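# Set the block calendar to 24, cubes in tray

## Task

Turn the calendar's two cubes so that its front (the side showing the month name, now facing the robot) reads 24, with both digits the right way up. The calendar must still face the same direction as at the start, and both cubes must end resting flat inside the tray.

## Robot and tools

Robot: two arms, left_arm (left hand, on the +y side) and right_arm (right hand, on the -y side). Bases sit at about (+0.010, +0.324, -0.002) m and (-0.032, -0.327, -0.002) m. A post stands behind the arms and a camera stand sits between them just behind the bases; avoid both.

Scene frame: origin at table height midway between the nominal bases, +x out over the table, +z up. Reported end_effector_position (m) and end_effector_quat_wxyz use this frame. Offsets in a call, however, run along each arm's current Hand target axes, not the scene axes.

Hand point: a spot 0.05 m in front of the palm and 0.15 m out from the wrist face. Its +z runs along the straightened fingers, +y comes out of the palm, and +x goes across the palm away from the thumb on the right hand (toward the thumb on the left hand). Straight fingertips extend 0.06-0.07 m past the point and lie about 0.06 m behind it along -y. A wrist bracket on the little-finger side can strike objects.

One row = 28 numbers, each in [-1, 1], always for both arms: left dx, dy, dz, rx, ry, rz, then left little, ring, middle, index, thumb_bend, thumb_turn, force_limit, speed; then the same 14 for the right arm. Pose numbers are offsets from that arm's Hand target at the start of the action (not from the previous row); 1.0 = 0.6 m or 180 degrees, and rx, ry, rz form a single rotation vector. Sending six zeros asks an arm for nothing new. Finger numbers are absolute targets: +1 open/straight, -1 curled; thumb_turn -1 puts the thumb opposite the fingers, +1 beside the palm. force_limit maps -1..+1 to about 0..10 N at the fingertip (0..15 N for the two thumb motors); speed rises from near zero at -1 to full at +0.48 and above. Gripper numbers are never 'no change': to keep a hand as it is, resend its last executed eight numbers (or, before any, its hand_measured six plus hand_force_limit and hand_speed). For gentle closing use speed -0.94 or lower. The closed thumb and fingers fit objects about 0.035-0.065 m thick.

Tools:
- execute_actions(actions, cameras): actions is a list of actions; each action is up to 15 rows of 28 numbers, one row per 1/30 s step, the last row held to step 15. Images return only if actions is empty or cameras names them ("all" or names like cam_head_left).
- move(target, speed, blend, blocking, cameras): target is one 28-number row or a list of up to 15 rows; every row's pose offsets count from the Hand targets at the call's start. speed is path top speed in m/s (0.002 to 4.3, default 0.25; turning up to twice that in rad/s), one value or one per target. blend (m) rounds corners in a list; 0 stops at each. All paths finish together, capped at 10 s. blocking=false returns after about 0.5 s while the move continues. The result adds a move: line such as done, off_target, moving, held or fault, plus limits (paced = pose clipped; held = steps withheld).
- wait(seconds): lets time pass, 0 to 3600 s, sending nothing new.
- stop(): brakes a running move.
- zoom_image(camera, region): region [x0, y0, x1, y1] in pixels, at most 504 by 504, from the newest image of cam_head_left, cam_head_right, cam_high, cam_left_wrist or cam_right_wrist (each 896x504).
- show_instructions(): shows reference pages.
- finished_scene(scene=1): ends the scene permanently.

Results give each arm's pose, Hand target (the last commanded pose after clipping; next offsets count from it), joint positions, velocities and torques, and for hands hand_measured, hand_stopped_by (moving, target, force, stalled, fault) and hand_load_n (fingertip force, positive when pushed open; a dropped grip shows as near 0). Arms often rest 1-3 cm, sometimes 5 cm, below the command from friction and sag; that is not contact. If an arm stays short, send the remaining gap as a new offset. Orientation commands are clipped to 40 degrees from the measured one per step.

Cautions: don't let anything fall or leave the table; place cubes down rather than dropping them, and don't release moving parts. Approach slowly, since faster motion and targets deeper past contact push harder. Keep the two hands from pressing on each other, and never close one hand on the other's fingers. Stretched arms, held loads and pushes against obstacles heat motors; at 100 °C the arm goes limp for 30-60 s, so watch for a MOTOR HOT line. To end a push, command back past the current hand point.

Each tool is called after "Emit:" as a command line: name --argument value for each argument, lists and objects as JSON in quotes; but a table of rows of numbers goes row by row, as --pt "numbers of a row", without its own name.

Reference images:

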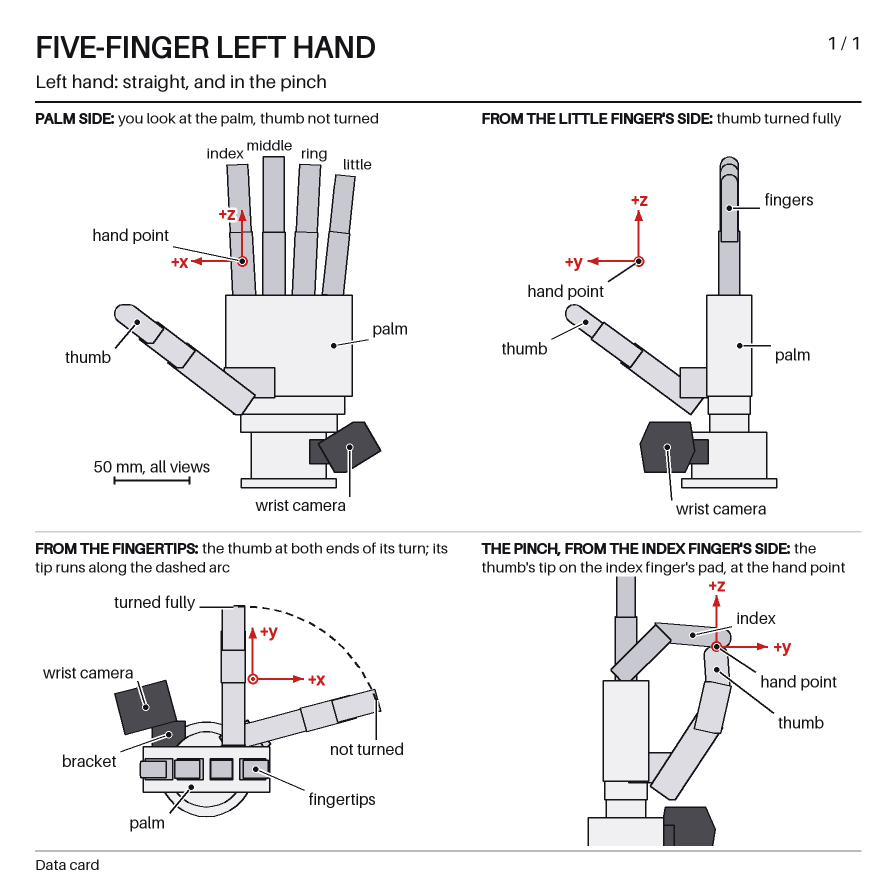

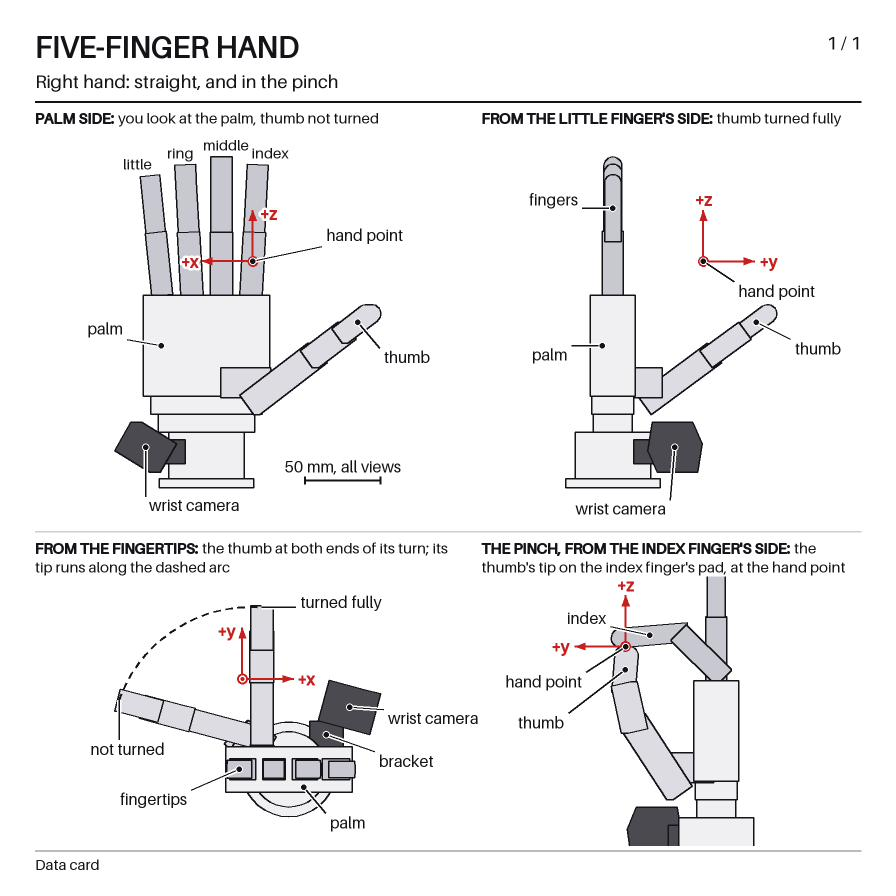

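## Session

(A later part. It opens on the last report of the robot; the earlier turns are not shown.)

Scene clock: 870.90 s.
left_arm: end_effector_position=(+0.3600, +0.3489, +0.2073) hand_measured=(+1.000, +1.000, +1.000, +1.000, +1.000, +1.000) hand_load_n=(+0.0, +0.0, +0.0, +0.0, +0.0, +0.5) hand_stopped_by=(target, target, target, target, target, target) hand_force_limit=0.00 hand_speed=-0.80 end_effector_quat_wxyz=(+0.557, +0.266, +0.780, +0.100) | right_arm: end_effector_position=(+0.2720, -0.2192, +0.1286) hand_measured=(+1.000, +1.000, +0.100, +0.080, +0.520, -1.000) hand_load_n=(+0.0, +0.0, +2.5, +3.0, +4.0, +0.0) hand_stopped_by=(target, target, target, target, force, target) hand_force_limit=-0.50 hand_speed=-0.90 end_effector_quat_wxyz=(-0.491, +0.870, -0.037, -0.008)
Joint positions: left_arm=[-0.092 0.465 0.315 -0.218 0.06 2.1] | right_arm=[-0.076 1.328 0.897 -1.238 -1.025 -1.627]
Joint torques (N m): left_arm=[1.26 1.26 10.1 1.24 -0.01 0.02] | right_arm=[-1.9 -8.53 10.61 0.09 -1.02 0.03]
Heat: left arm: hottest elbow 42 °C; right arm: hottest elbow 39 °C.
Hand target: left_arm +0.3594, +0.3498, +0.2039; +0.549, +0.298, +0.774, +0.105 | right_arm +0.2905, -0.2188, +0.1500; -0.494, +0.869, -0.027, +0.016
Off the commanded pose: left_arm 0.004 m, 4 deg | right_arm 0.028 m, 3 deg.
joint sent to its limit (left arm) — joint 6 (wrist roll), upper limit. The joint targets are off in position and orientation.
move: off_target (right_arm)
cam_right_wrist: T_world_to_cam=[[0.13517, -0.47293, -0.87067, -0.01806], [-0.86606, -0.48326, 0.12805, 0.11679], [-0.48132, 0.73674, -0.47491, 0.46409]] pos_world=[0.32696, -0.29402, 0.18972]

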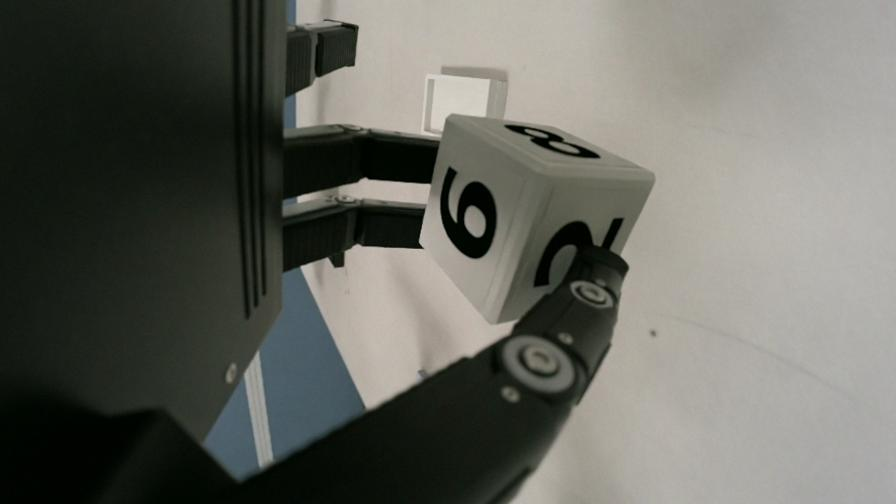

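Emit:
move --target '[0,0,0,0,0,0,1,1,1,1,1,1,0,-0.8,-0.001,-0.218,0.3343,0,0.3889,0.2311,1,1,0.1,0.08,0.3,-1,-0.5,-0.9]' --speed 0.18 --cameras '["cam_right_wrist","cam_head_right"]'

Scene clock: 880.43 s.
left_arm: end_effector_position=(+0.3600, +0.3489, +0.2073) hand_measured=(+1.000, +1.000, +1.000, +1.000, +1.000, +1.000) hand_load_n=(+0.0, +0.0, +0.0, +0.0, +0.0, +0.0) hand_stopped_by=(target, target, target, target, target, target) hand_force_limit=0.00 hand_speed=-0.80 end_effector_quat_wxyz=(+0.557, +0.266, +0.780, +0.100) | right_arm: end_effector_position=(+0.2909, +0.0005, +0.1295) hand_measured=(+1.000, +1.000, +0.100, +0.080, +0.520, -1.000) hand_load_n=(+0.0, -0.5, +2.0, +3.0, +3.5, +0.0) hand_stopped_by=(target, target, target, target, force, target) hand_force_limit=-0.50 hand_speed=-0.90 end_effector_quat_wxyz=(-0.339, +0.662, -0.578, +0.337)
Joint positions: left_arm=[-0.092 0.465 0.315 -0.218 0.06 2.1] | right_arm=[0.99 1.222 0.771 -0.359 0.724 0.544]
Joint torques (N m): left_arm=[1.32 1.32 10.06 1.24 -0.02 0.02] | right_arm=[-1.55 -6.89 12.4 1.44 0.5 0.13]
Heat: left arm: hottest elbow 42 °C; right arm: hottest elbow 40 °C.
Hand target: left_arm +0.3594, +0.3498, +0.2039; +0.549, +0.298, +0.774, +0.105 | right_arm +0.3047, +0.0200, +0.1600; -0.365, +0.641, -0.587, +0.334
Off the commanded pose: left_arm 0.004 m, 4 deg | right_arm 0.039 m, 4 deg.
joint sent to its limit (left arm) — joint 6 (wrist roll), upper limit. The joint targets are off in position and orientation.
move: off_target (right_arm)
cam_right_wrist: T_world_to_cam=[[-0.4611, -0.3021, -0.83434, 0.25274], [-0.61573, 0.78599, 0.05569, 0.17501], [0.63896, 0.53941, -0.54843, -0.00443]] pos_world=[0.22713, -0.05881, 0.19869]
Images, in order (width x height): cam_head_right 896x504, cam_right_wrist 896x504.

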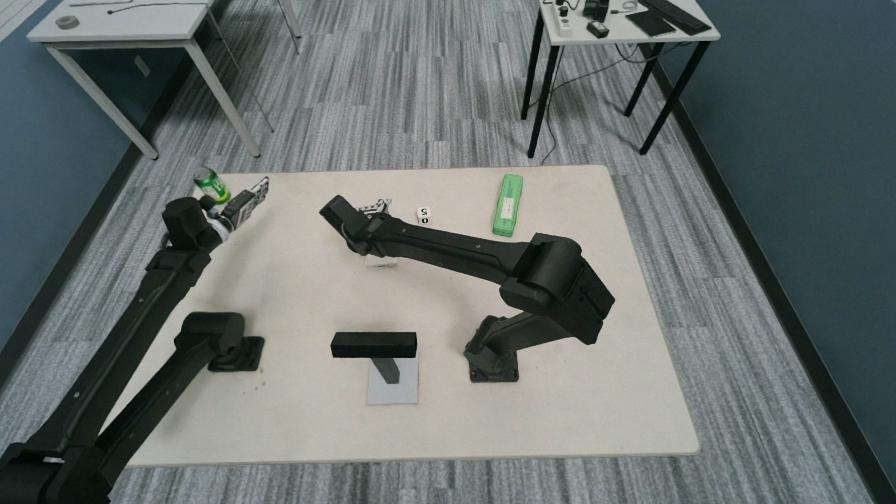

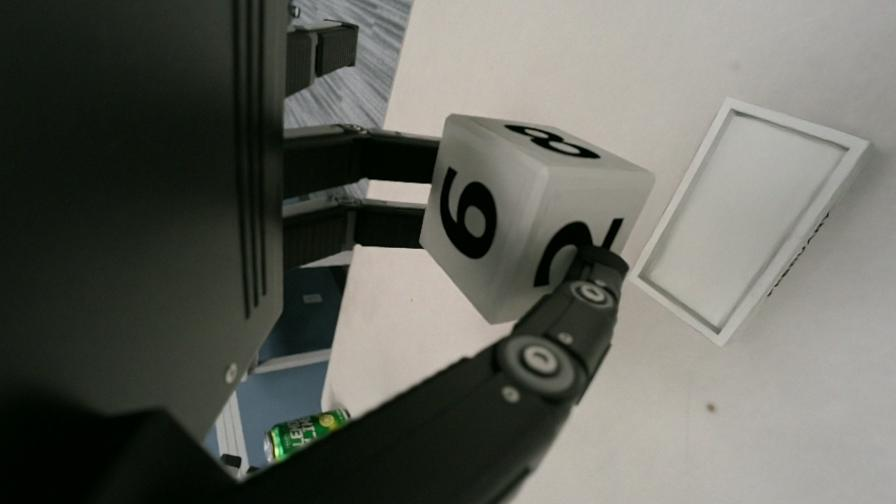

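Emit:
zoom_image --camera "cam_right_wrist" --region '[620, 85, 890, 355]'

Scaled by 1.867 from the camera's image (finer frame: 1280x720).

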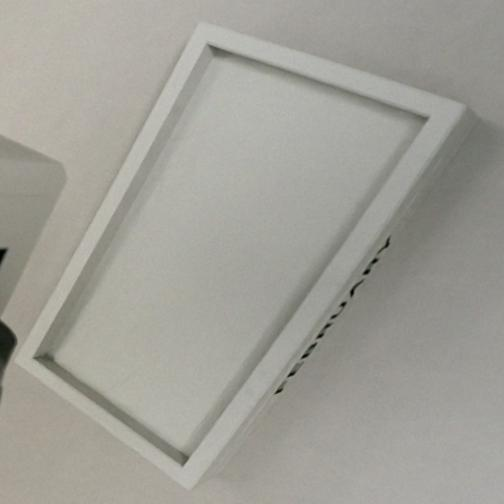

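Emit:
zoom_image --camera "cam_right_wrist" --region '[400, 90, 670, 340]'

Scaled by 1.867 from the camera's image (finer frame: 1280x720).

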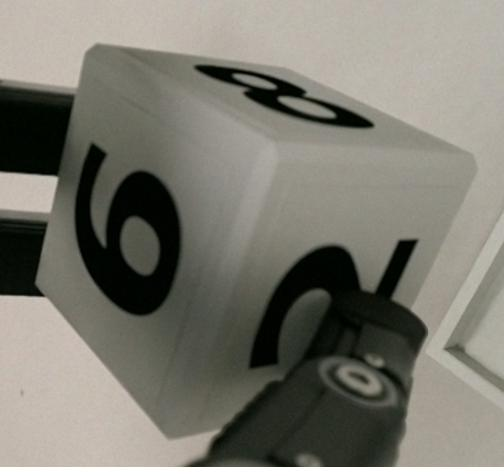

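Emit:
move --target '[0,0,0,0,0,0,1,1,1,1,1,1,0,-0.8,-0.02,0.1403,0.0413,0,0,0,1,1,0.1,0.08,0.3,-1,-0.5,-0.9]' --speed 0.12 --cameras '["cam_right_wrist"]'

Emit:
zoom_image --camera "cam_right_wrist" --region '[400, 0, 896, 496]'

Scene clock: 928.60 s.
left_arm: end_effector_position=(+0.3600, +0.3489, +0.2073) hand_measured=(+1.000, +1.000, +1.000, +1.000, +1.000, +1.000) hand_load_n=(+0.0, +0.0, +0.0, +0.0, +0.0, +0.0) hand_stopped_by=(target, target, target, target, target, target) hand_force_limit=0.00 hand_speed=-0.80 end_effector_quat_wxyz=(+0.557, +0.266, +0.780, +0.100) | right_arm: end_effector_position=(+0.2784, +0.0225, +0.0678) hand_measured=(+1.000, +1.000, +0.100, +0.080, +0.520, -1.000) hand_load_n=(+0.0, -0.5, +2.0, +3.0, +4.0, +0.0) hand_stopped_by=(target, target, target, target, force, target) hand_force_limit=-0.50 hand_speed=-0.90 end_effector_quat_wxyz=(-0.348, +0.656, -0.579, +0.337)
Joint positions: left_arm=[-0.092 0.465 0.315 -0.218 0.06 2.1] | right_arm=[1.055 1.36 0.699 -0.173 0.772 0.61]
Joint torques (N m): left_arm=[1.08 1.44 10.07 1.22 -0.01 0.01] | right_arm=[-1.49 -8.18 7.09 2.89 0.55 0.13]
Heat: left arm: hottest elbow 42 °C; right arm: hottest elbow 45 °C.
Hand target: left_arm +0.3594, +0.3498, +0.2039; +0.549, +0.298, +0.774, +0.105 | right_arm +0.2821, +0.0300, +0.0749; -0.365, +0.641, -0.587, +0.334
Off the commanded pose: left_arm 0.004 m, 4 deg | right_arm 0.011 m, 3 deg.
joint sent to its limit (left arm) — joint 6 (wrist roll), upper limit. The joint targets are off in position and orientation.
move: off_target (right_arm)
cam_right_wrist: T_world_to_cam=[[-0.45166, -0.28702, -0.84476, 0.19997], [-0.61385, 0.78708, 0.06078, 0.1526], [0.64745, 0.54601, -0.53168, -0.04577]] pos_world=[0.21363, -0.03772, 0.13531]

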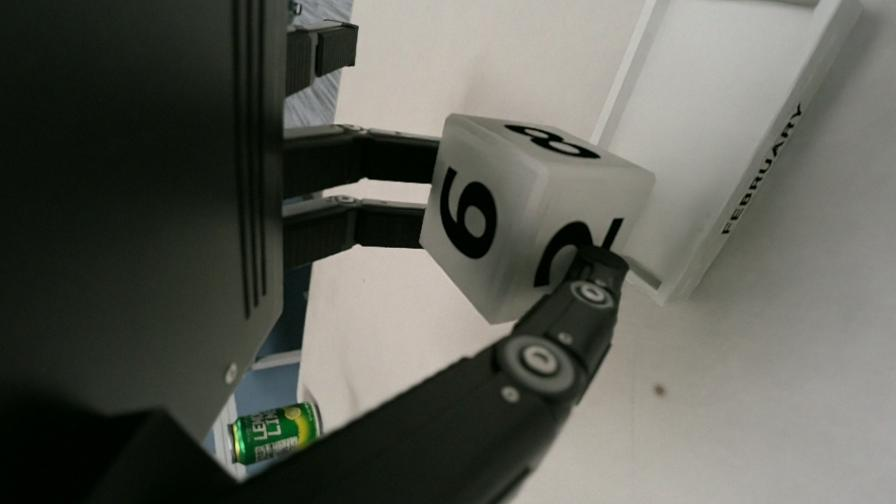

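Scaled by 1.016 from the camera's image (finer frame: 1280x720).

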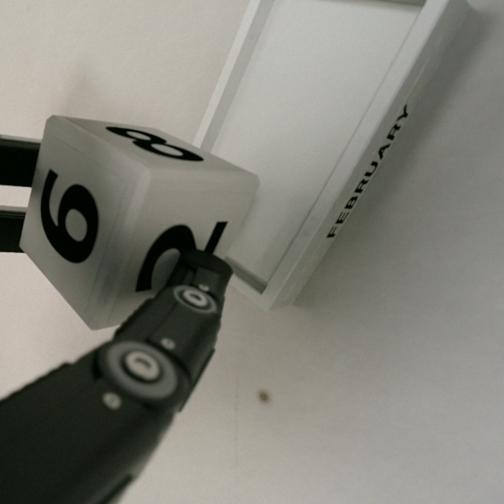

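Emit:
zoom_image --camera "cam_right_wrist" --region '[590, 200, 750, 320]'

Emit:
zoom_image --camera "cam_right_wrist" --region '[580, 0, 896, 160]'

Scaled by 3.150 from the camera's image (finer frame: 1280x720).

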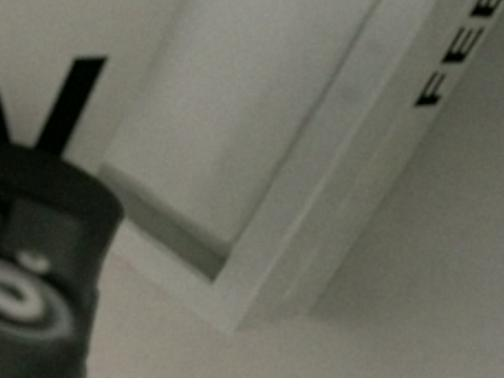

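Scaled by 1.595 from the camera's image (finer frame: 1280x720).

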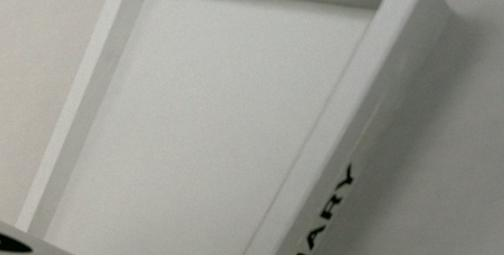

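Emit:
move --target '[0,0,0,0,0,0,1,1,1,1,1,1,0,-0.8,0.0082,0.0398,0.021,0,0,0,1,1,0.1,0.08,0.3,-1,-0.5,-0.9]' --speed 0.06 --cameras '["cam_right_wrist","cam_high"]'

Emit:
zoom_image --camera "cam_right_wrist" --region '[560, 200, 720, 320]'

Scene clock: 940.90 s.
left_arm: end_effector_position=(+0.3600, +0.3489, +0.2073) hand_measured=(+1.000, +1.000, +1.000, +1.000, +1.000, +1.000) hand_load_n=(-0.5, +0.0, +0.0, +0.0, +0.0, +0.0) hand_stopped_by=(target, target, target, target, target, target) hand_force_limit=0.00 hand_speed=-0.80 end_effector_quat_wxyz=(+0.557, +0.266, +0.780, +0.100) | right_arm: end_effector_position=(+0.2773, +0.0206, +0.0449) hand_measured=(+1.000, +1.000, +0.100, +0.080, +0.520, -1.000) hand_load_n=(+0.0, +0.0, +2.0, +3.0, +4.0, +0.0) hand_stopped_by=(target, target, target, target, force, target) hand_force_limit=-0.50 hand_speed=-0.90 end_effector_quat_wxyz=(-0.353, +0.653, -0.580, +0.336)
Joint positions: left_arm=[-0.092 0.465 0.315 -0.218 0.06 2.1] | right_arm=[1.055 1.403 0.656 -0.075 0.772 0.61]
Joint torques (N m): left_arm=[1.44 1.38 10.04 1.29 0 0.03] | right_arm=[-1.9 -7.88 6.57 2.96 0.42 0.08]
Heat: left arm: hottest elbow 42 °C; right arm: hottest elbow 44 °C.
Hand target: left_arm +0.3594, +0.3498, +0.2039; +0.549, +0.298, +0.774, +0.105 | right_arm +0.2812, +0.0250, +0.0479; -0.365, +0.641, -0.587, +0.334
Off the commanded pose: left_arm 0.004 m, 4 deg | right_arm 0.007 m, 2 deg.
joint sent to its limit (left arm) — joint 6 (wrist roll), upper limit. The joint targets are off in position and orientation.
move: done
cam_right_wrist: T_world_to_cam=[[-0.44648, -0.27801, -0.85051, 0.17813], [-0.61421, 0.78643, 0.06538, 0.15465], [0.65069, 0.55158, -0.52188, -0.05779]] pos_world=[0.21212, -0.04022, 0.11123]
Images, in order (width x height): cam_high 896x504, cam_right_wrist 896x504.

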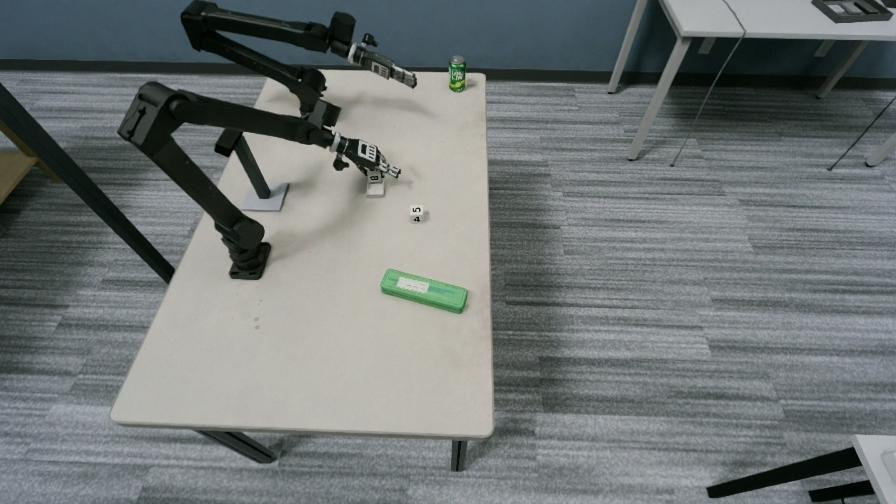

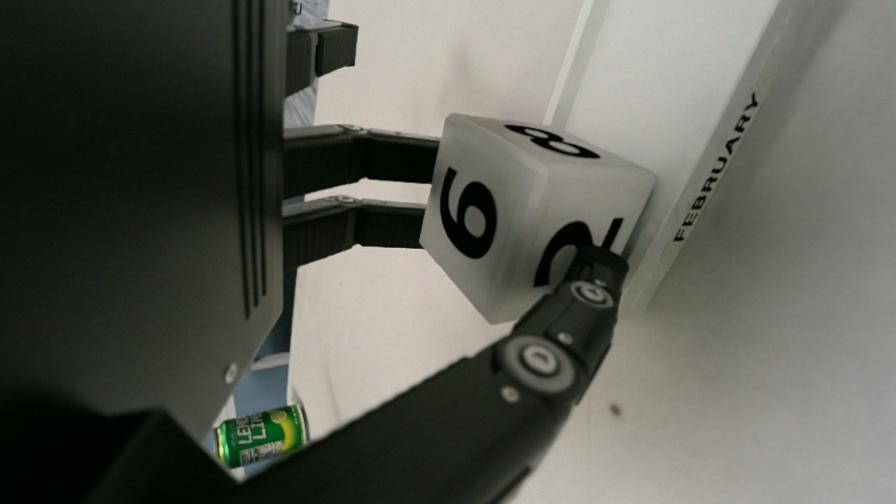

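Scaled by 3.150 from the camera's image (finer frame: 1280x720).

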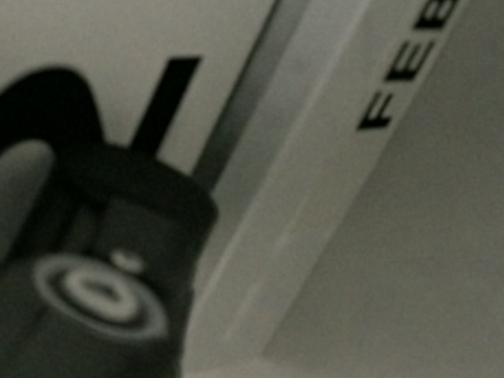

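Emit:
zoom_image --camera "cam_high" --region '[330, 130, 430, 210]'

Scaled by 5.040 from the camera's image (finer frame: 1280x720).

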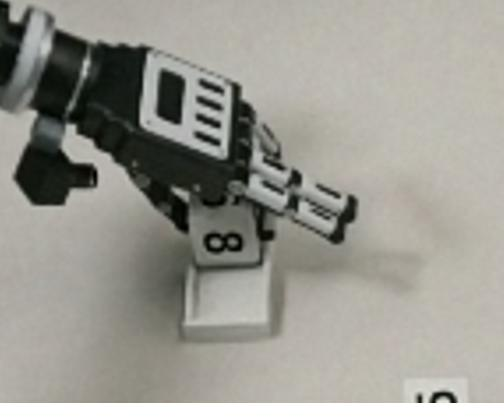

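Emit:
move --target '[0,0,0,0,0,0,1,1,1,1,1,1,0,-0.8,0.0105,0.0038,0.0032,0,0,0,1,1,0.1,0.08,0.3,-1,-0.5,-0.9]' --speed 0.06 --cameras '["cam_right_wrist","cam_high"]'

Scene clock: 952.87 s.
left_arm: end_effector_position=(+0.3600, +0.3489, +0.2073) hand_measured=(+1.000, +1.000, +1.000, +1.000, +1.000, +1.000) hand_load_n=(+0.0, +0.0, +0.0, +0.0, +0.0, +0.0) hand_stopped_by=(target, target, target, target, target, target) hand_force_limit=0.00 hand_speed=-0.80 end_effector_quat_wxyz=(+0.557, +0.266, +0.780, +0.100) | right_arm: end_effector_position=(+0.2772, +0.0211, +0.0440) hand_measured=(+1.000, +1.000, +0.100, +0.080, +0.520, -1.000) hand_load_n=(+0.0, +0.0, +3.0, +3.0, +3.5, +0.0) hand_stopped_by=(target, target, target, target, force, target) hand_force_limit=-0.50 hand_speed=-0.90 end_effector_quat_wxyz=(-0.360, +0.647, -0.584, +0.333)
Joint positions: left_arm=[-0.092 0.465 0.315 -0.218 0.06 2.1] | right_arm=[1.055 1.403 0.645 -0.052 0.772 0.62]
Joint torques (N m): left_arm=[1.38 1.03 10 1.37 -0.01 0.02] | right_arm=[-2.9 -8.41 5.96 2.8 0.18 -0.04]
Heat: left arm: hottest elbow 42 °C; right arm: hottest elbow 42 °C.
Hand target: left_arm +0.3594, +0.3498, +0.2039; +0.549, +0.298, +0.774, +0.105 | right_arm +0.2822, +0.0188, +0.0450; -0.365, +0.641, -0.587, +0.334
Off the commanded pose: left_arm 0.004 m, 4 deg | right_arm 0.006 m, 1 deg.
joint sent to its limit (left arm) — joint 6 (wrist roll), upper limit. The joint targets are off in position and orientation.
move: done
cam_right_wrist: T_world_to_cam=[[-0.44337, -0.25864, -0.85821, 0.17663], [-0.61019, 0.78844, 0.07762, 0.15268], [0.65658, 0.55808, -0.5074, -0.06085]] pos_world=[0.21143, -0.04073, 0.10885]
Images, in order (width x height): cam_high 896x504, cam_right_wrist 896x504.

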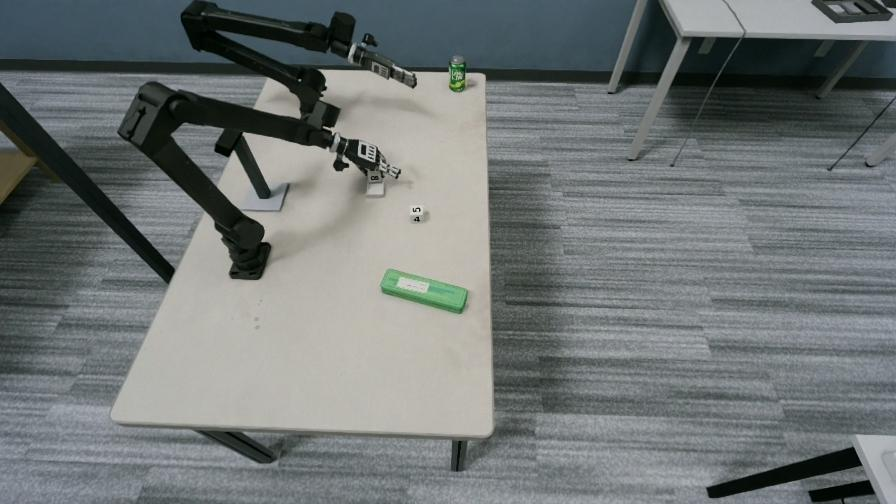

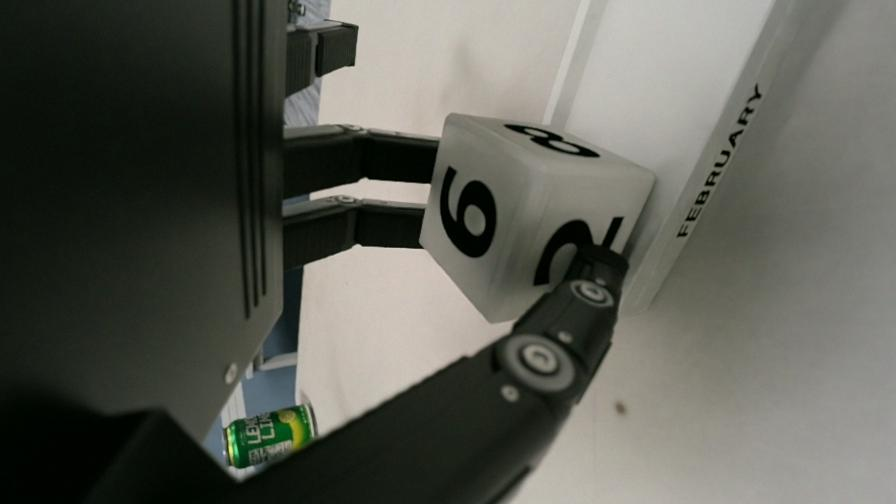

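Emit:
move --target '[0,0,0,0,0,0,1,1,1,1,1,1,0,-0.8,0.0133,-0.0137,-0.0095,0,0,0,1,1,0.1,0.08,0.3,-1,-0.5,-0.9]' --speed 0.08 --cameras '["cam_right_wrist"]'

Emit:
zoom_image --camera "cam_right_wrist" --region '[560, 200, 720, 320]'

Scene clock: 958.00 s.
left_arm: end_effector_position=(+0.3600, +0.3489, +0.2073) hand_measured=(+1.000, +1.000, +1.000, +1.000, +1.000, +1.000) hand_load_n=(+0.0, +0.0, +0.0, +0.0, +0.0, +0.0) hand_stopped_by=(target, target, target, target, target, target) hand_force_limit=0.00 hand_speed=-0.80 end_effector_quat_wxyz=(+0.557, +0.266, +0.780, +0.100) | right_arm: end_effector_position=(+0.2765, +0.0162, +0.0480) hand_measured=(+1.000, +1.000, +0.100, +0.080, +0.520, -1.000) hand_load_n=(+0.0, +0.0, +2.5, +3.0, +4.0, +0.0) hand_stopped_by=(target, target, target, target, force, target) hand_force_limit=-0.50 hand_speed=-0.90 end_effector_quat_wxyz=(-0.364, +0.644, -0.587, +0.329)
Joint positions: left_arm=[-0.092 0.465 0.315 -0.218 0.06 2.1] | right_arm=[1.047 1.379 0.631 -0.052 0.763 0.62]
Joint torques (N m): left_arm=[1.2 1.2 10.06 1.24 0 0.01] | right_arm=[-3.43 -9.47 6.42 1.69 0.2 -0.17]
Heat: left arm: hottest elbow 42 °C; right arm: hottest elbow 42 °C.
Hand target: left_arm +0.3594, +0.3498, +0.2039; +0.549, +0.298, +0.774, +0.105 | right_arm +0.2822, +0.0108, +0.0550; -0.365, +0.641, -0.587, +0.334
Off the commanded pose: left_arm 0.004 m, 4 deg | right_arm 0.011 m, 1 deg.
joint sent to its limit (left arm) — joint 6 (wrist roll), upper limit. The joint targets are off in position and orientation.
move: off_target (right_arm)
cam_right_wrist: T_world_to_cam=[[-0.44394, -0.24719, -0.86129, 0.17858], [-0.60913, 0.78821, 0.08774, 0.15499], [0.65718, 0.56359, -0.50048, -0.05622]] pos_world=[0.21063, -0.04634, 0.11207]

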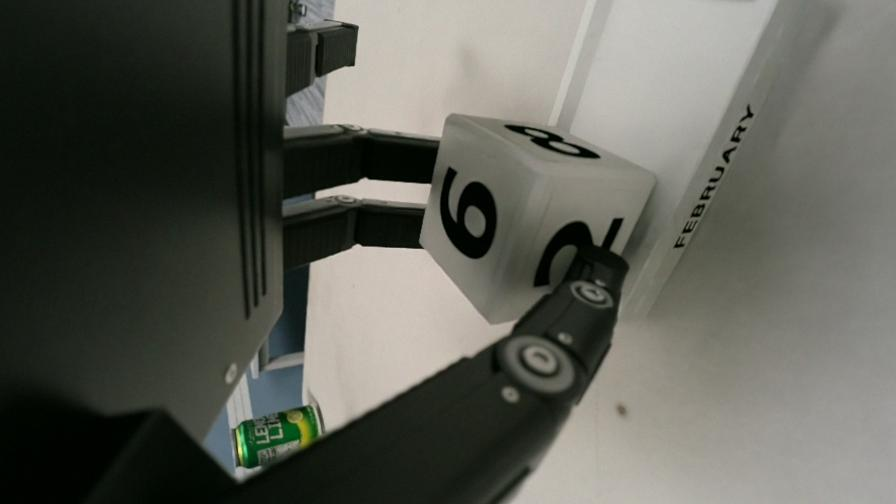

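Scaled by 3.150 from the camera's image (finer frame: 1280x720).

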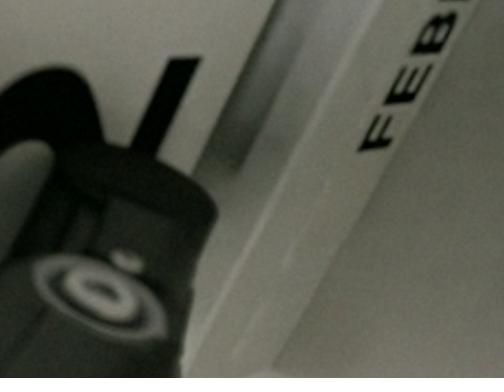

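Emit:
move --target '[0,0,0,0,0,0,1,1,1,1,1,1,0,-0.8,-0.0187,0.0088,0.0078,0,0,0,1,1,0.1,0.08,0.3,-1,-0.5,-0.9]' --speed 0.08 --cameras '["cam_right_wrist"]'

Emit:
zoom_image --camera "cam_right_wrist" --region '[560, 200, 720, 320]'

Scene clock: 974.97 s.
left_arm: end_effector_position=(+0.3600, +0.3489, +0.2073) hand_measured=(+1.000, +1.000, +1.000, +1.000, +1.000, +1.000) hand_load_n=(+0.0, +0.0, +0.0, +0.0, +0.0, +0.0) hand_stopped_by=(target, target, target, target, target, target) hand_force_limit=0.00 hand_speed=-0.80 end_effector_quat_wxyz=(+0.557, +0.266, +0.780, +0.100) | right_arm: end_effector_position=(+0.2758, +0.0146, +0.0396) hand_measured=(+1.000, +1.000, +0.100, +0.080, +0.520, -1.000) hand_load_n=(+0.0, +0.0, +2.0, +3.0, +4.0, +0.0) hand_stopped_by=(target, target, target, target, force, target) hand_force_limit=-0.50 hand_speed=-0.90 end_effector_quat_wxyz=(-0.355, +0.649, -0.586, +0.332)
Joint positions: left_arm=[-0.092 0.465 0.315 -0.218 0.06 2.1] | right_arm=[1.047 1.399 0.631 -0.052 0.764 0.62]
Joint torques (N m): left_arm=[1.61 1.38 10 1.25 0.01 0.02] | right_arm=[-1.96 -7.53 7.71 2.19 0.52 0.01]
Heat: left arm: hottest elbow 42 °C; right arm: hottest elbow 40 °C.
Hand target: left_arm +0.3594, +0.3498, +0.2039; +0.549, +0.298, +0.774, +0.105 | right_arm +0.2826, +0.0221, +0.0481; -0.365, +0.641, -0.587, +0.334
Off the commanded pose: left_arm 0.004 m, 4 deg | right_arm 0.013 m, 1 deg.
joint sent to its limit (left arm) — joint 6 (wrist roll), upper limit. The joint targets are off in position and orientation.
move: off_target (right_arm)
cam_right_wrist: T_world_to_cam=[[-0.45209, -0.26193, -0.85264, 0.17272], [-0.60755, 0.79031, 0.07935, 0.15642], [0.65307, 0.55389, -0.51643, -0.05714]] pos_world=[0.21043, -0.04673, 0.10534]

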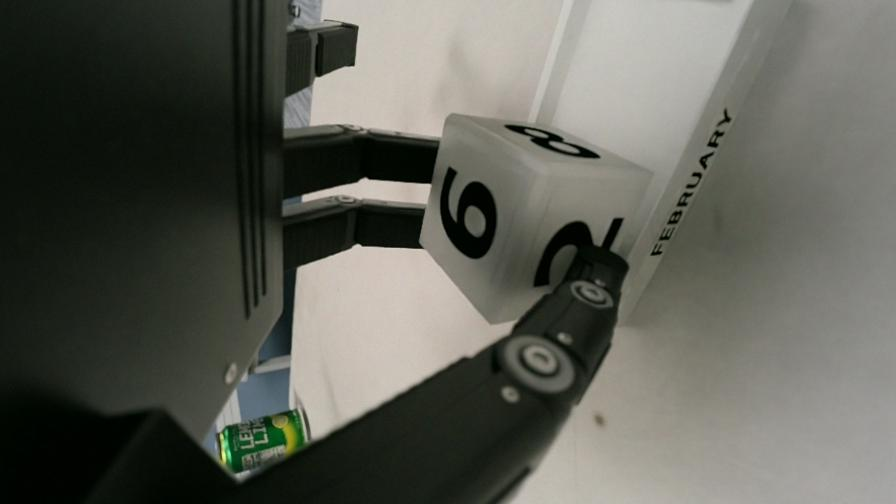

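Scaled by 3.150 from the camera's image (finer frame: 1280x720).

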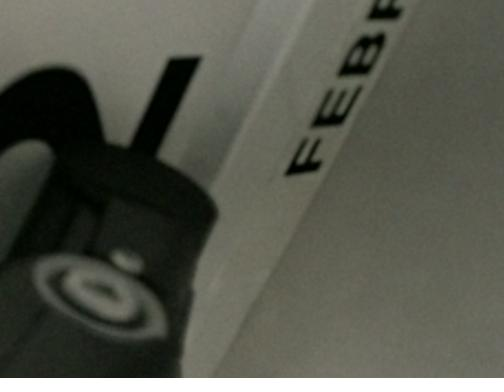

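Emit:
move --target '[0,0,0,0,0,0,1,1,1,1,1,1,0,-0.8,-0.0063,-0.0052,0.0023,0,0,0,1,1,0.1,0.08,0.3,-1,-0.5,-0.9]' --speed 0.08 --cameras '["cam_right_wrist"]'

Scene clock: 981.90 s.
left_arm: end_effector_position=(+0.3600, +0.3489, +0.2073) hand_measured=(+1.000, +1.000, +1.000, +1.000, +1.000, +1.000) hand_load_n=(+0.0, +0.0, +0.0, +0.0, +0.0, +0.0) hand_stopped_by=(target, target, target, target, target, target) hand_force_limit=0.00 hand_speed=-0.80 end_effector_quat_wxyz=(+0.557, +0.266, +0.780, +0.100) | right_arm: end_effector_position=(+0.2757, +0.0143, +0.0382) hand_measured=(+1.000, +1.000, +0.100, +0.080, +0.520, -1.000) hand_load_n=(+0.0, +0.0, +2.0, +3.0, +4.0, +0.0) hand_stopped_by=(target, target, target, target, force, target) hand_force_limit=-0.50 hand_speed=-0.90 end_effector_quat_wxyz=(-0.354, +0.649, -0.586, +0.332)
Joint positions: left_arm=[-0.092 0.465 0.315 -0.218 0.06 2.1] | right_arm=[1.047 1.402 0.631 -0.052 0.764 0.62]
Joint torques (N m): left_arm=[1.2 1.49 10.11 1.26 0 0] | right_arm=[-1.96 -7.47 8.72 1.89 0.52 0]
Heat: left arm: hottest elbow 42 °C; right arm: hottest elbow 40 °C.
Hand target: left_arm +0.3594, +0.3498, +0.2039; +0.549, +0.298, +0.774, +0.105 | right_arm +0.2850, +0.0261, +0.0500; -0.365, +0.641, -0.587, +0.334
Off the commanded pose: left_arm 0.004 m, 4 deg | right_arm 0.019 m, 2 deg.
joint sent to its limit (left arm) — joint 6 (wrist roll), upper limit. The joint targets are off in position and orientation.
move: off_target (right_arm)
cam_right_wrist: T_world_to_cam=[[-0.4534, -0.26419, -0.85125, 0.17177], [-0.60747, 0.79049, 0.07822, 0.1567], [0.65224, 0.55257, -0.5189, -0.05729]] pos_world=[0.21044, -0.04683, 0.10424]

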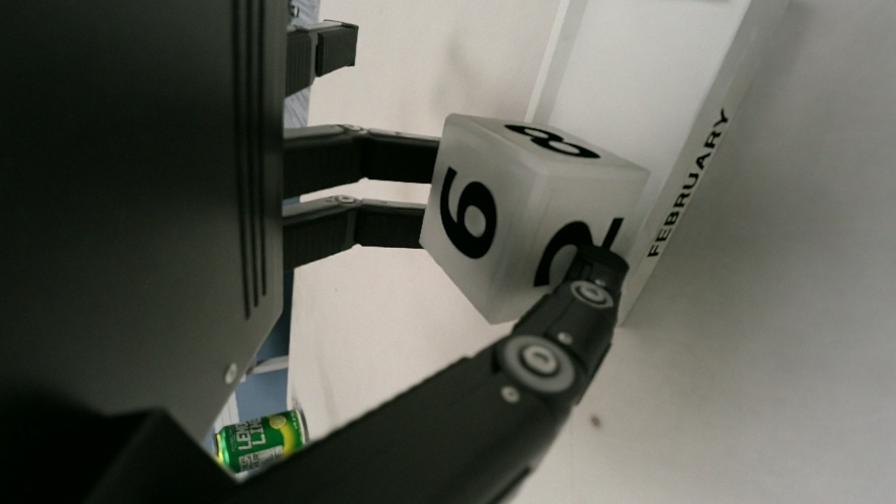

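Emit:
move --target '[0,0,0,0,0,0,1,1,1,1,1,1,0,-0.8,-0.0033,-0.0495,-0.031,0,0,0,1,1,0.1,0.08,0.3,-1,-0.5,-0.9]' --speed 0.08

Scene clock: 990.47 s.
left_arm: end_effector_position=(+0.3600, +0.3489, +0.2073) hand_measured=(+1.000, +1.000, +1.000, +1.000, +1.000, +1.000) hand_load_n=(+0.0, +0.0, +0.0, +0.0, +0.0, +0.0) hand_stopped_by=(target, target, target, target, target, target) hand_force_limit=0.00 hand_speed=-0.80 end_effector_quat_wxyz=(+0.557, +0.266, +0.780, +0.100) | right_arm: end_effector_position=(+0.2716, +0.0077, +0.0556) hand_measured=(+1.000, +1.000, +0.100, +0.080, +0.520, -1.000) hand_load_n=(+0.0, +0.0, +2.0, +3.0, +3.5, +0.0) hand_stopped_by=(target, target, target, target, force, target) hand_force_limit=-0.50 hand_speed=-0.90 end_effector_quat_wxyz=(-0.339, +0.657, -0.583, +0.336)
Joint positions: left_arm=[-0.092 0.465 0.315 -0.218 0.06 2.1] | right_arm=[1.049 1.348 0.657 -0.167 0.767 0.62]
Joint torques (N m): left_arm=[1.2 1.26 10.06 1.31 -0.02 0.01] | right_arm=[-1.32 -9 10.56 1.36 0.54 0.05]
Heat: left arm: hottest elbow 42 °C; right arm: hottest elbow 40 °C.
Hand target: left_arm +0.3594, +0.3498, +0.2039; +0.549, +0.298, +0.774, +0.105 | right_arm +0.2840, +0.0280, +0.0851; -0.365, +0.641, -0.587, +0.334
Off the commanded pose: left_arm 0.004 m, 4 deg | right_arm 0.038 m, 4 deg.
joint sent to its limit (left arm) — joint 6 (wrist roll), upper limit. The joint targets are off in position and orientation.
move: off_target (right_arm)

Emit:
move --pt "0 0 0 0 0 0 1 1 1 1 1 1 0 -0.8 0 -0.043 -0.0256 0 0 0 1 1 0.1 0.08 0.3 -1 -0.5 -0.9" --pt "0 0 0 0 0 0 1 1 1 1 1 1 0 -0.8 0.0016 0.0077 0.0035 0 0 0 1 1 0.1 0.08 0.3 -1 -0.5 -0.9" --speed 0.1 --cameras '["cam_right_wrist"]'

Emit:
zoom_image --camera "cam_right_wrist" --region '[590, 220, 750, 340]'

Scene clock: 997.40 s.
left_arm: end_effector_position=(+0.3600, +0.3489, +0.2073) hand_measured=(+1.000, +1.000, +1.000, +1.000, +1.000, +1.000) hand_load_n=(+0.0, -0.5, +0.0, +0.0, +0.0, +0.0) hand_stopped_by=(target, target, target, target, target, target) hand_force_limit=0.00 hand_speed=-0.80 end_effector_quat_wxyz=(+0.557, +0.266, +0.780, +0.100) | right_arm: end_effector_position=(+0.2803, +0.0218, +0.0757) hand_measured=(+1.000, +1.000, +0.100, +0.080, +0.520, -1.000) hand_load_n=(+0.0, +0.0, +2.0, +3.0, +4.0, +0.0) hand_stopped_by=(target, target, target, target, force, target) hand_force_limit=-0.50 hand_speed=-0.90 end_effector_quat_wxyz=(-0.353, +0.649, -0.585, +0.334)
Joint positions: left_arm=[-0.092 0.465 0.315 -0.218 0.06 2.1] | right_arm=[1.049 1.342 0.702 -0.184 0.769 0.62]
Joint torques (N m): left_arm=[1.44 1.38 10.07 1.22 0 -0.01] | right_arm=[-1.79 -7.82 7.13 2.91 0.51 0.04]
Heat: left arm: hottest elbow 42 °C; right arm: hottest elbow 41 °C.
Hand target: left_arm +0.3594, +0.3498, +0.2039; +0.549, +0.298, +0.774, +0.105 | right_arm +0.2835, +0.0270, +0.0800; -0.365, +0.641, -0.587, +0.334
Off the commanded pose: left_arm 0.004 m, 4 deg | right_arm 0.007 m, 2 deg.
joint sent to its limit (left arm) — joint 6 (wrist roll), upper limit. The joint targets are off in position and orientation.
move: done
cam_right_wrist: T_world_to_cam=[[-0.45209, -0.26602, -0.85138, 0.20746], [-0.6063, 0.79173, 0.07457, 0.15052], [0.65423, 0.54991, -0.51922, -0.04538]] pos_world=[0.21474, -0.03903, 0.14184]

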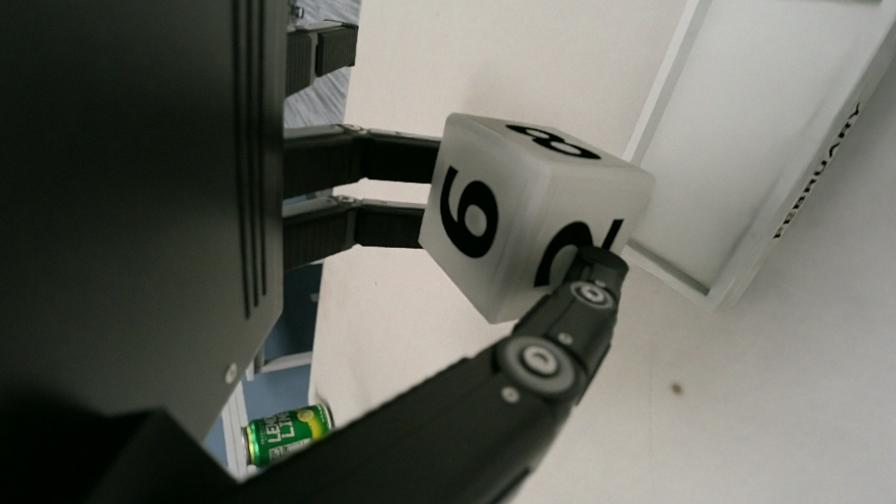

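Scaled by 3.150 from the camera's image (finer frame: 1280x720).

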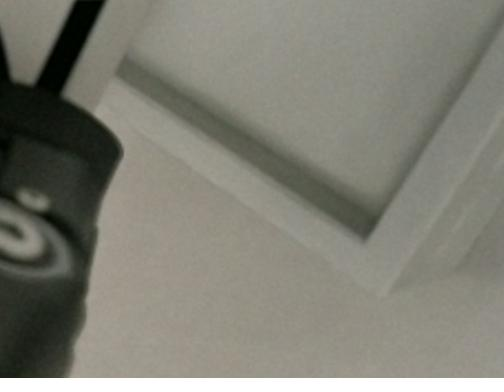

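Emit:
move --target '[0,0,0,0,0,0,1,1,1,1,1,1,0,-0.8,0.0135,0.0355,-0.0008,0,0,0,1,1,0.1,0.08,0.3,-1,-0.5,-0.9]' --speed 0.08 --cameras '["cam_right_wrist"]'

Emit:
zoom_image --camera "cam_right_wrist" --region '[590, 220, 750, 340]'

Scene clock: 1010.97 s.
left_arm: end_effector_position=(+0.3600, +0.3489, +0.2073) hand_measured=(+1.000, +1.000, +1.000, +1.000, +1.000, +1.000) hand_load_n=(+0.0, +0.0, +0.0, +0.0, +0.5, +0.0) hand_stopped_by=(target, target, target, target, target, target) hand_force_limit=0.00 hand_speed=-0.80 end_effector_quat_wxyz=(+0.557, +0.266, +0.780, +0.100) | right_arm: end_effector_position=(+0.2736, +0.0078, +0.0581) hand_measured=(+1.000, +1.000, +0.100, +0.080, +0.520, -1.000) hand_load_n=(+0.0, +0.0, +2.0, +3.0, +4.0, +0.0) hand_stopped_by=(target, target, target, target, force, target) hand_force_limit=-0.50 hand_speed=-0.90 end_effector_quat_wxyz=(-0.349, +0.649, -0.585, +0.338)
Joint positions: left_arm=[-0.092 0.465 0.315 -0.218 0.06 2.1] | right_arm=[1.049 1.342 0.645 -0.135 0.776 0.62]
Joint torques (N m): left_arm=[1.44 1.2 10.11 1.29 0 0] | right_arm=[-1.26 -7.24 6.94 2.95 0.54 0.1]
Heat: left arm: hottest elbow 42 °C; right arm: hottest elbow 41 °C.
Hand target: left_arm +0.3594, +0.3498, +0.2039; +0.549, +0.298, +0.774, +0.105 | right_arm +0.2730, +0.0179, +0.0619; -0.365, +0.641, -0.587, +0.334
Off the commanded pose: left_arm 0.004 m, 4 deg | right_arm 0.011 m, 2 deg.
joint sent to its limit (left arm) — joint 6 (wrist roll), upper limit. The joint targets are off in position and orientation.
move: off_target (right_arm)
cam_right_wrist: T_world_to_cam=[[-0.45262, -0.27174, -0.84929, 0.18571], [-0.60225, 0.79554, 0.06642, 0.15831], [0.6576, 0.54155, -0.52373, -0.04311]] pos_world=[0.20774, -0.05213, 0.12463]

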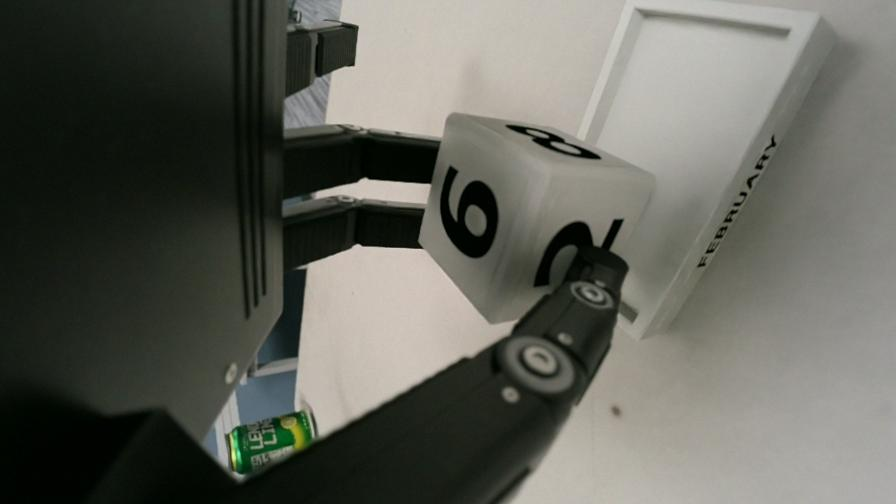

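Scaled by 3.150 from the camera's image (finer frame: 1280x720).

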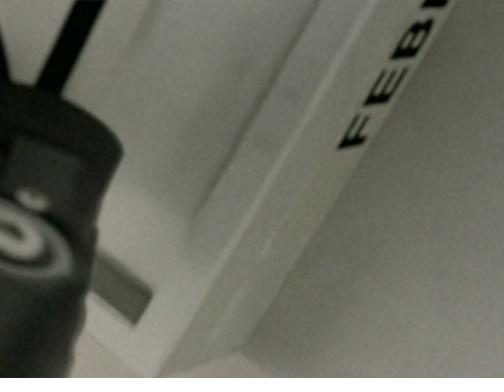

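Emit:
move --target '[0,0,0,0,0,0,1,1,1,1,1,1,0,-0.8,-0.0093,0.0123,-0.0043,0,0,0,1,1,0.1,0.08,0.3,-1,-0.5,-0.9]' --speed 0.08 --cameras '["cam_right_wrist"]'

Emit:
zoom_image --camera "cam_right_wrist" --region '[590, 220, 750, 340]'

Scene clock: 1028.23 s.
left_arm: end_effector_position=(+0.3600, +0.3489, +0.2073) hand_measured=(+1.000, +1.000, +1.000, +1.000, +1.000, +1.000) hand_load_n=(+0.0, +0.0, +0.0, +0.0, +0.0, +0.0) hand_stopped_by=(target, target, target, target, target, target) hand_force_limit=0.00 hand_speed=-0.80 end_effector_quat_wxyz=(+0.557, +0.266, +0.780, +0.100) | right_arm: end_effector_position=(+0.2627, +0.0168, +0.0531) hand_measured=(+1.000, +1.000, +0.100, +0.080, +0.520, -1.000) hand_load_n=(+0.0, +0.0, +2.0, +3.0, +3.5, +0.0) hand_stopped_by=(target, target, target, target, force, target) hand_force_limit=-0.50 hand_speed=-0.90 end_effector_quat_wxyz=(-0.351, +0.654, -0.579, +0.336)
Joint positions: left_arm=[-0.092 0.465 0.315 -0.218 0.06 2.1] | right_arm=[1.086 1.357 0.645 -0.135 0.792 0.639]
Joint torques (N m): left_arm=[1.32 1.2 10.09 1.26 -0.01 0] | right_arm=[-1.61 -7.18 6.87 2.82 0.56 0.13]
Heat: left arm: hottest elbow 42 °C; right arm: hottest elbow 41 °C.
Hand target: left_arm +0.3594, +0.3498, +0.2039; +0.549, +0.298, +0.774, +0.105 | right_arm +0.2665, +0.0230, +0.0569; -0.365, +0.641, -0.587, +0.334
Off the commanded pose: left_arm 0.004 m, 4 deg | right_arm 0.008 m, 2 deg.
joint sent to its limit (left arm) — joint 6 (wrist roll), upper limit. The joint targets are off in position and orientation.
move: done
cam_right_wrist: T_world_to_cam=[[-0.44692, -0.28223, -0.84889, 0.17769], [-0.61571, 0.78545, 0.06302, 0.14868], [0.64897, 0.55083, -0.5248, -0.04124]] pos_world=[0.19772, -0.04392, 0.11983]

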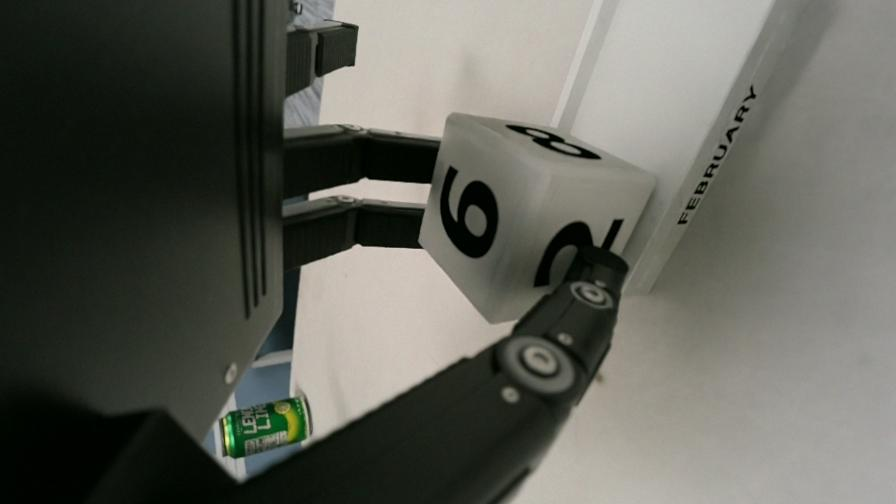

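Scaled by 3.150 from the camera's image (finer frame: 1280x720).

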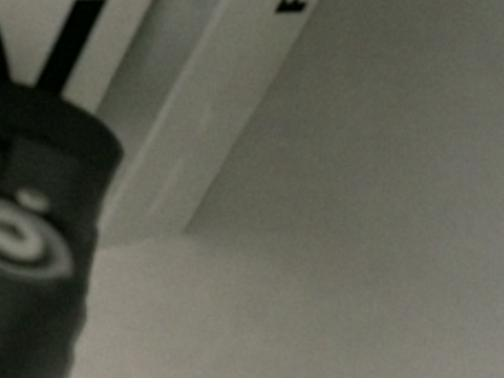

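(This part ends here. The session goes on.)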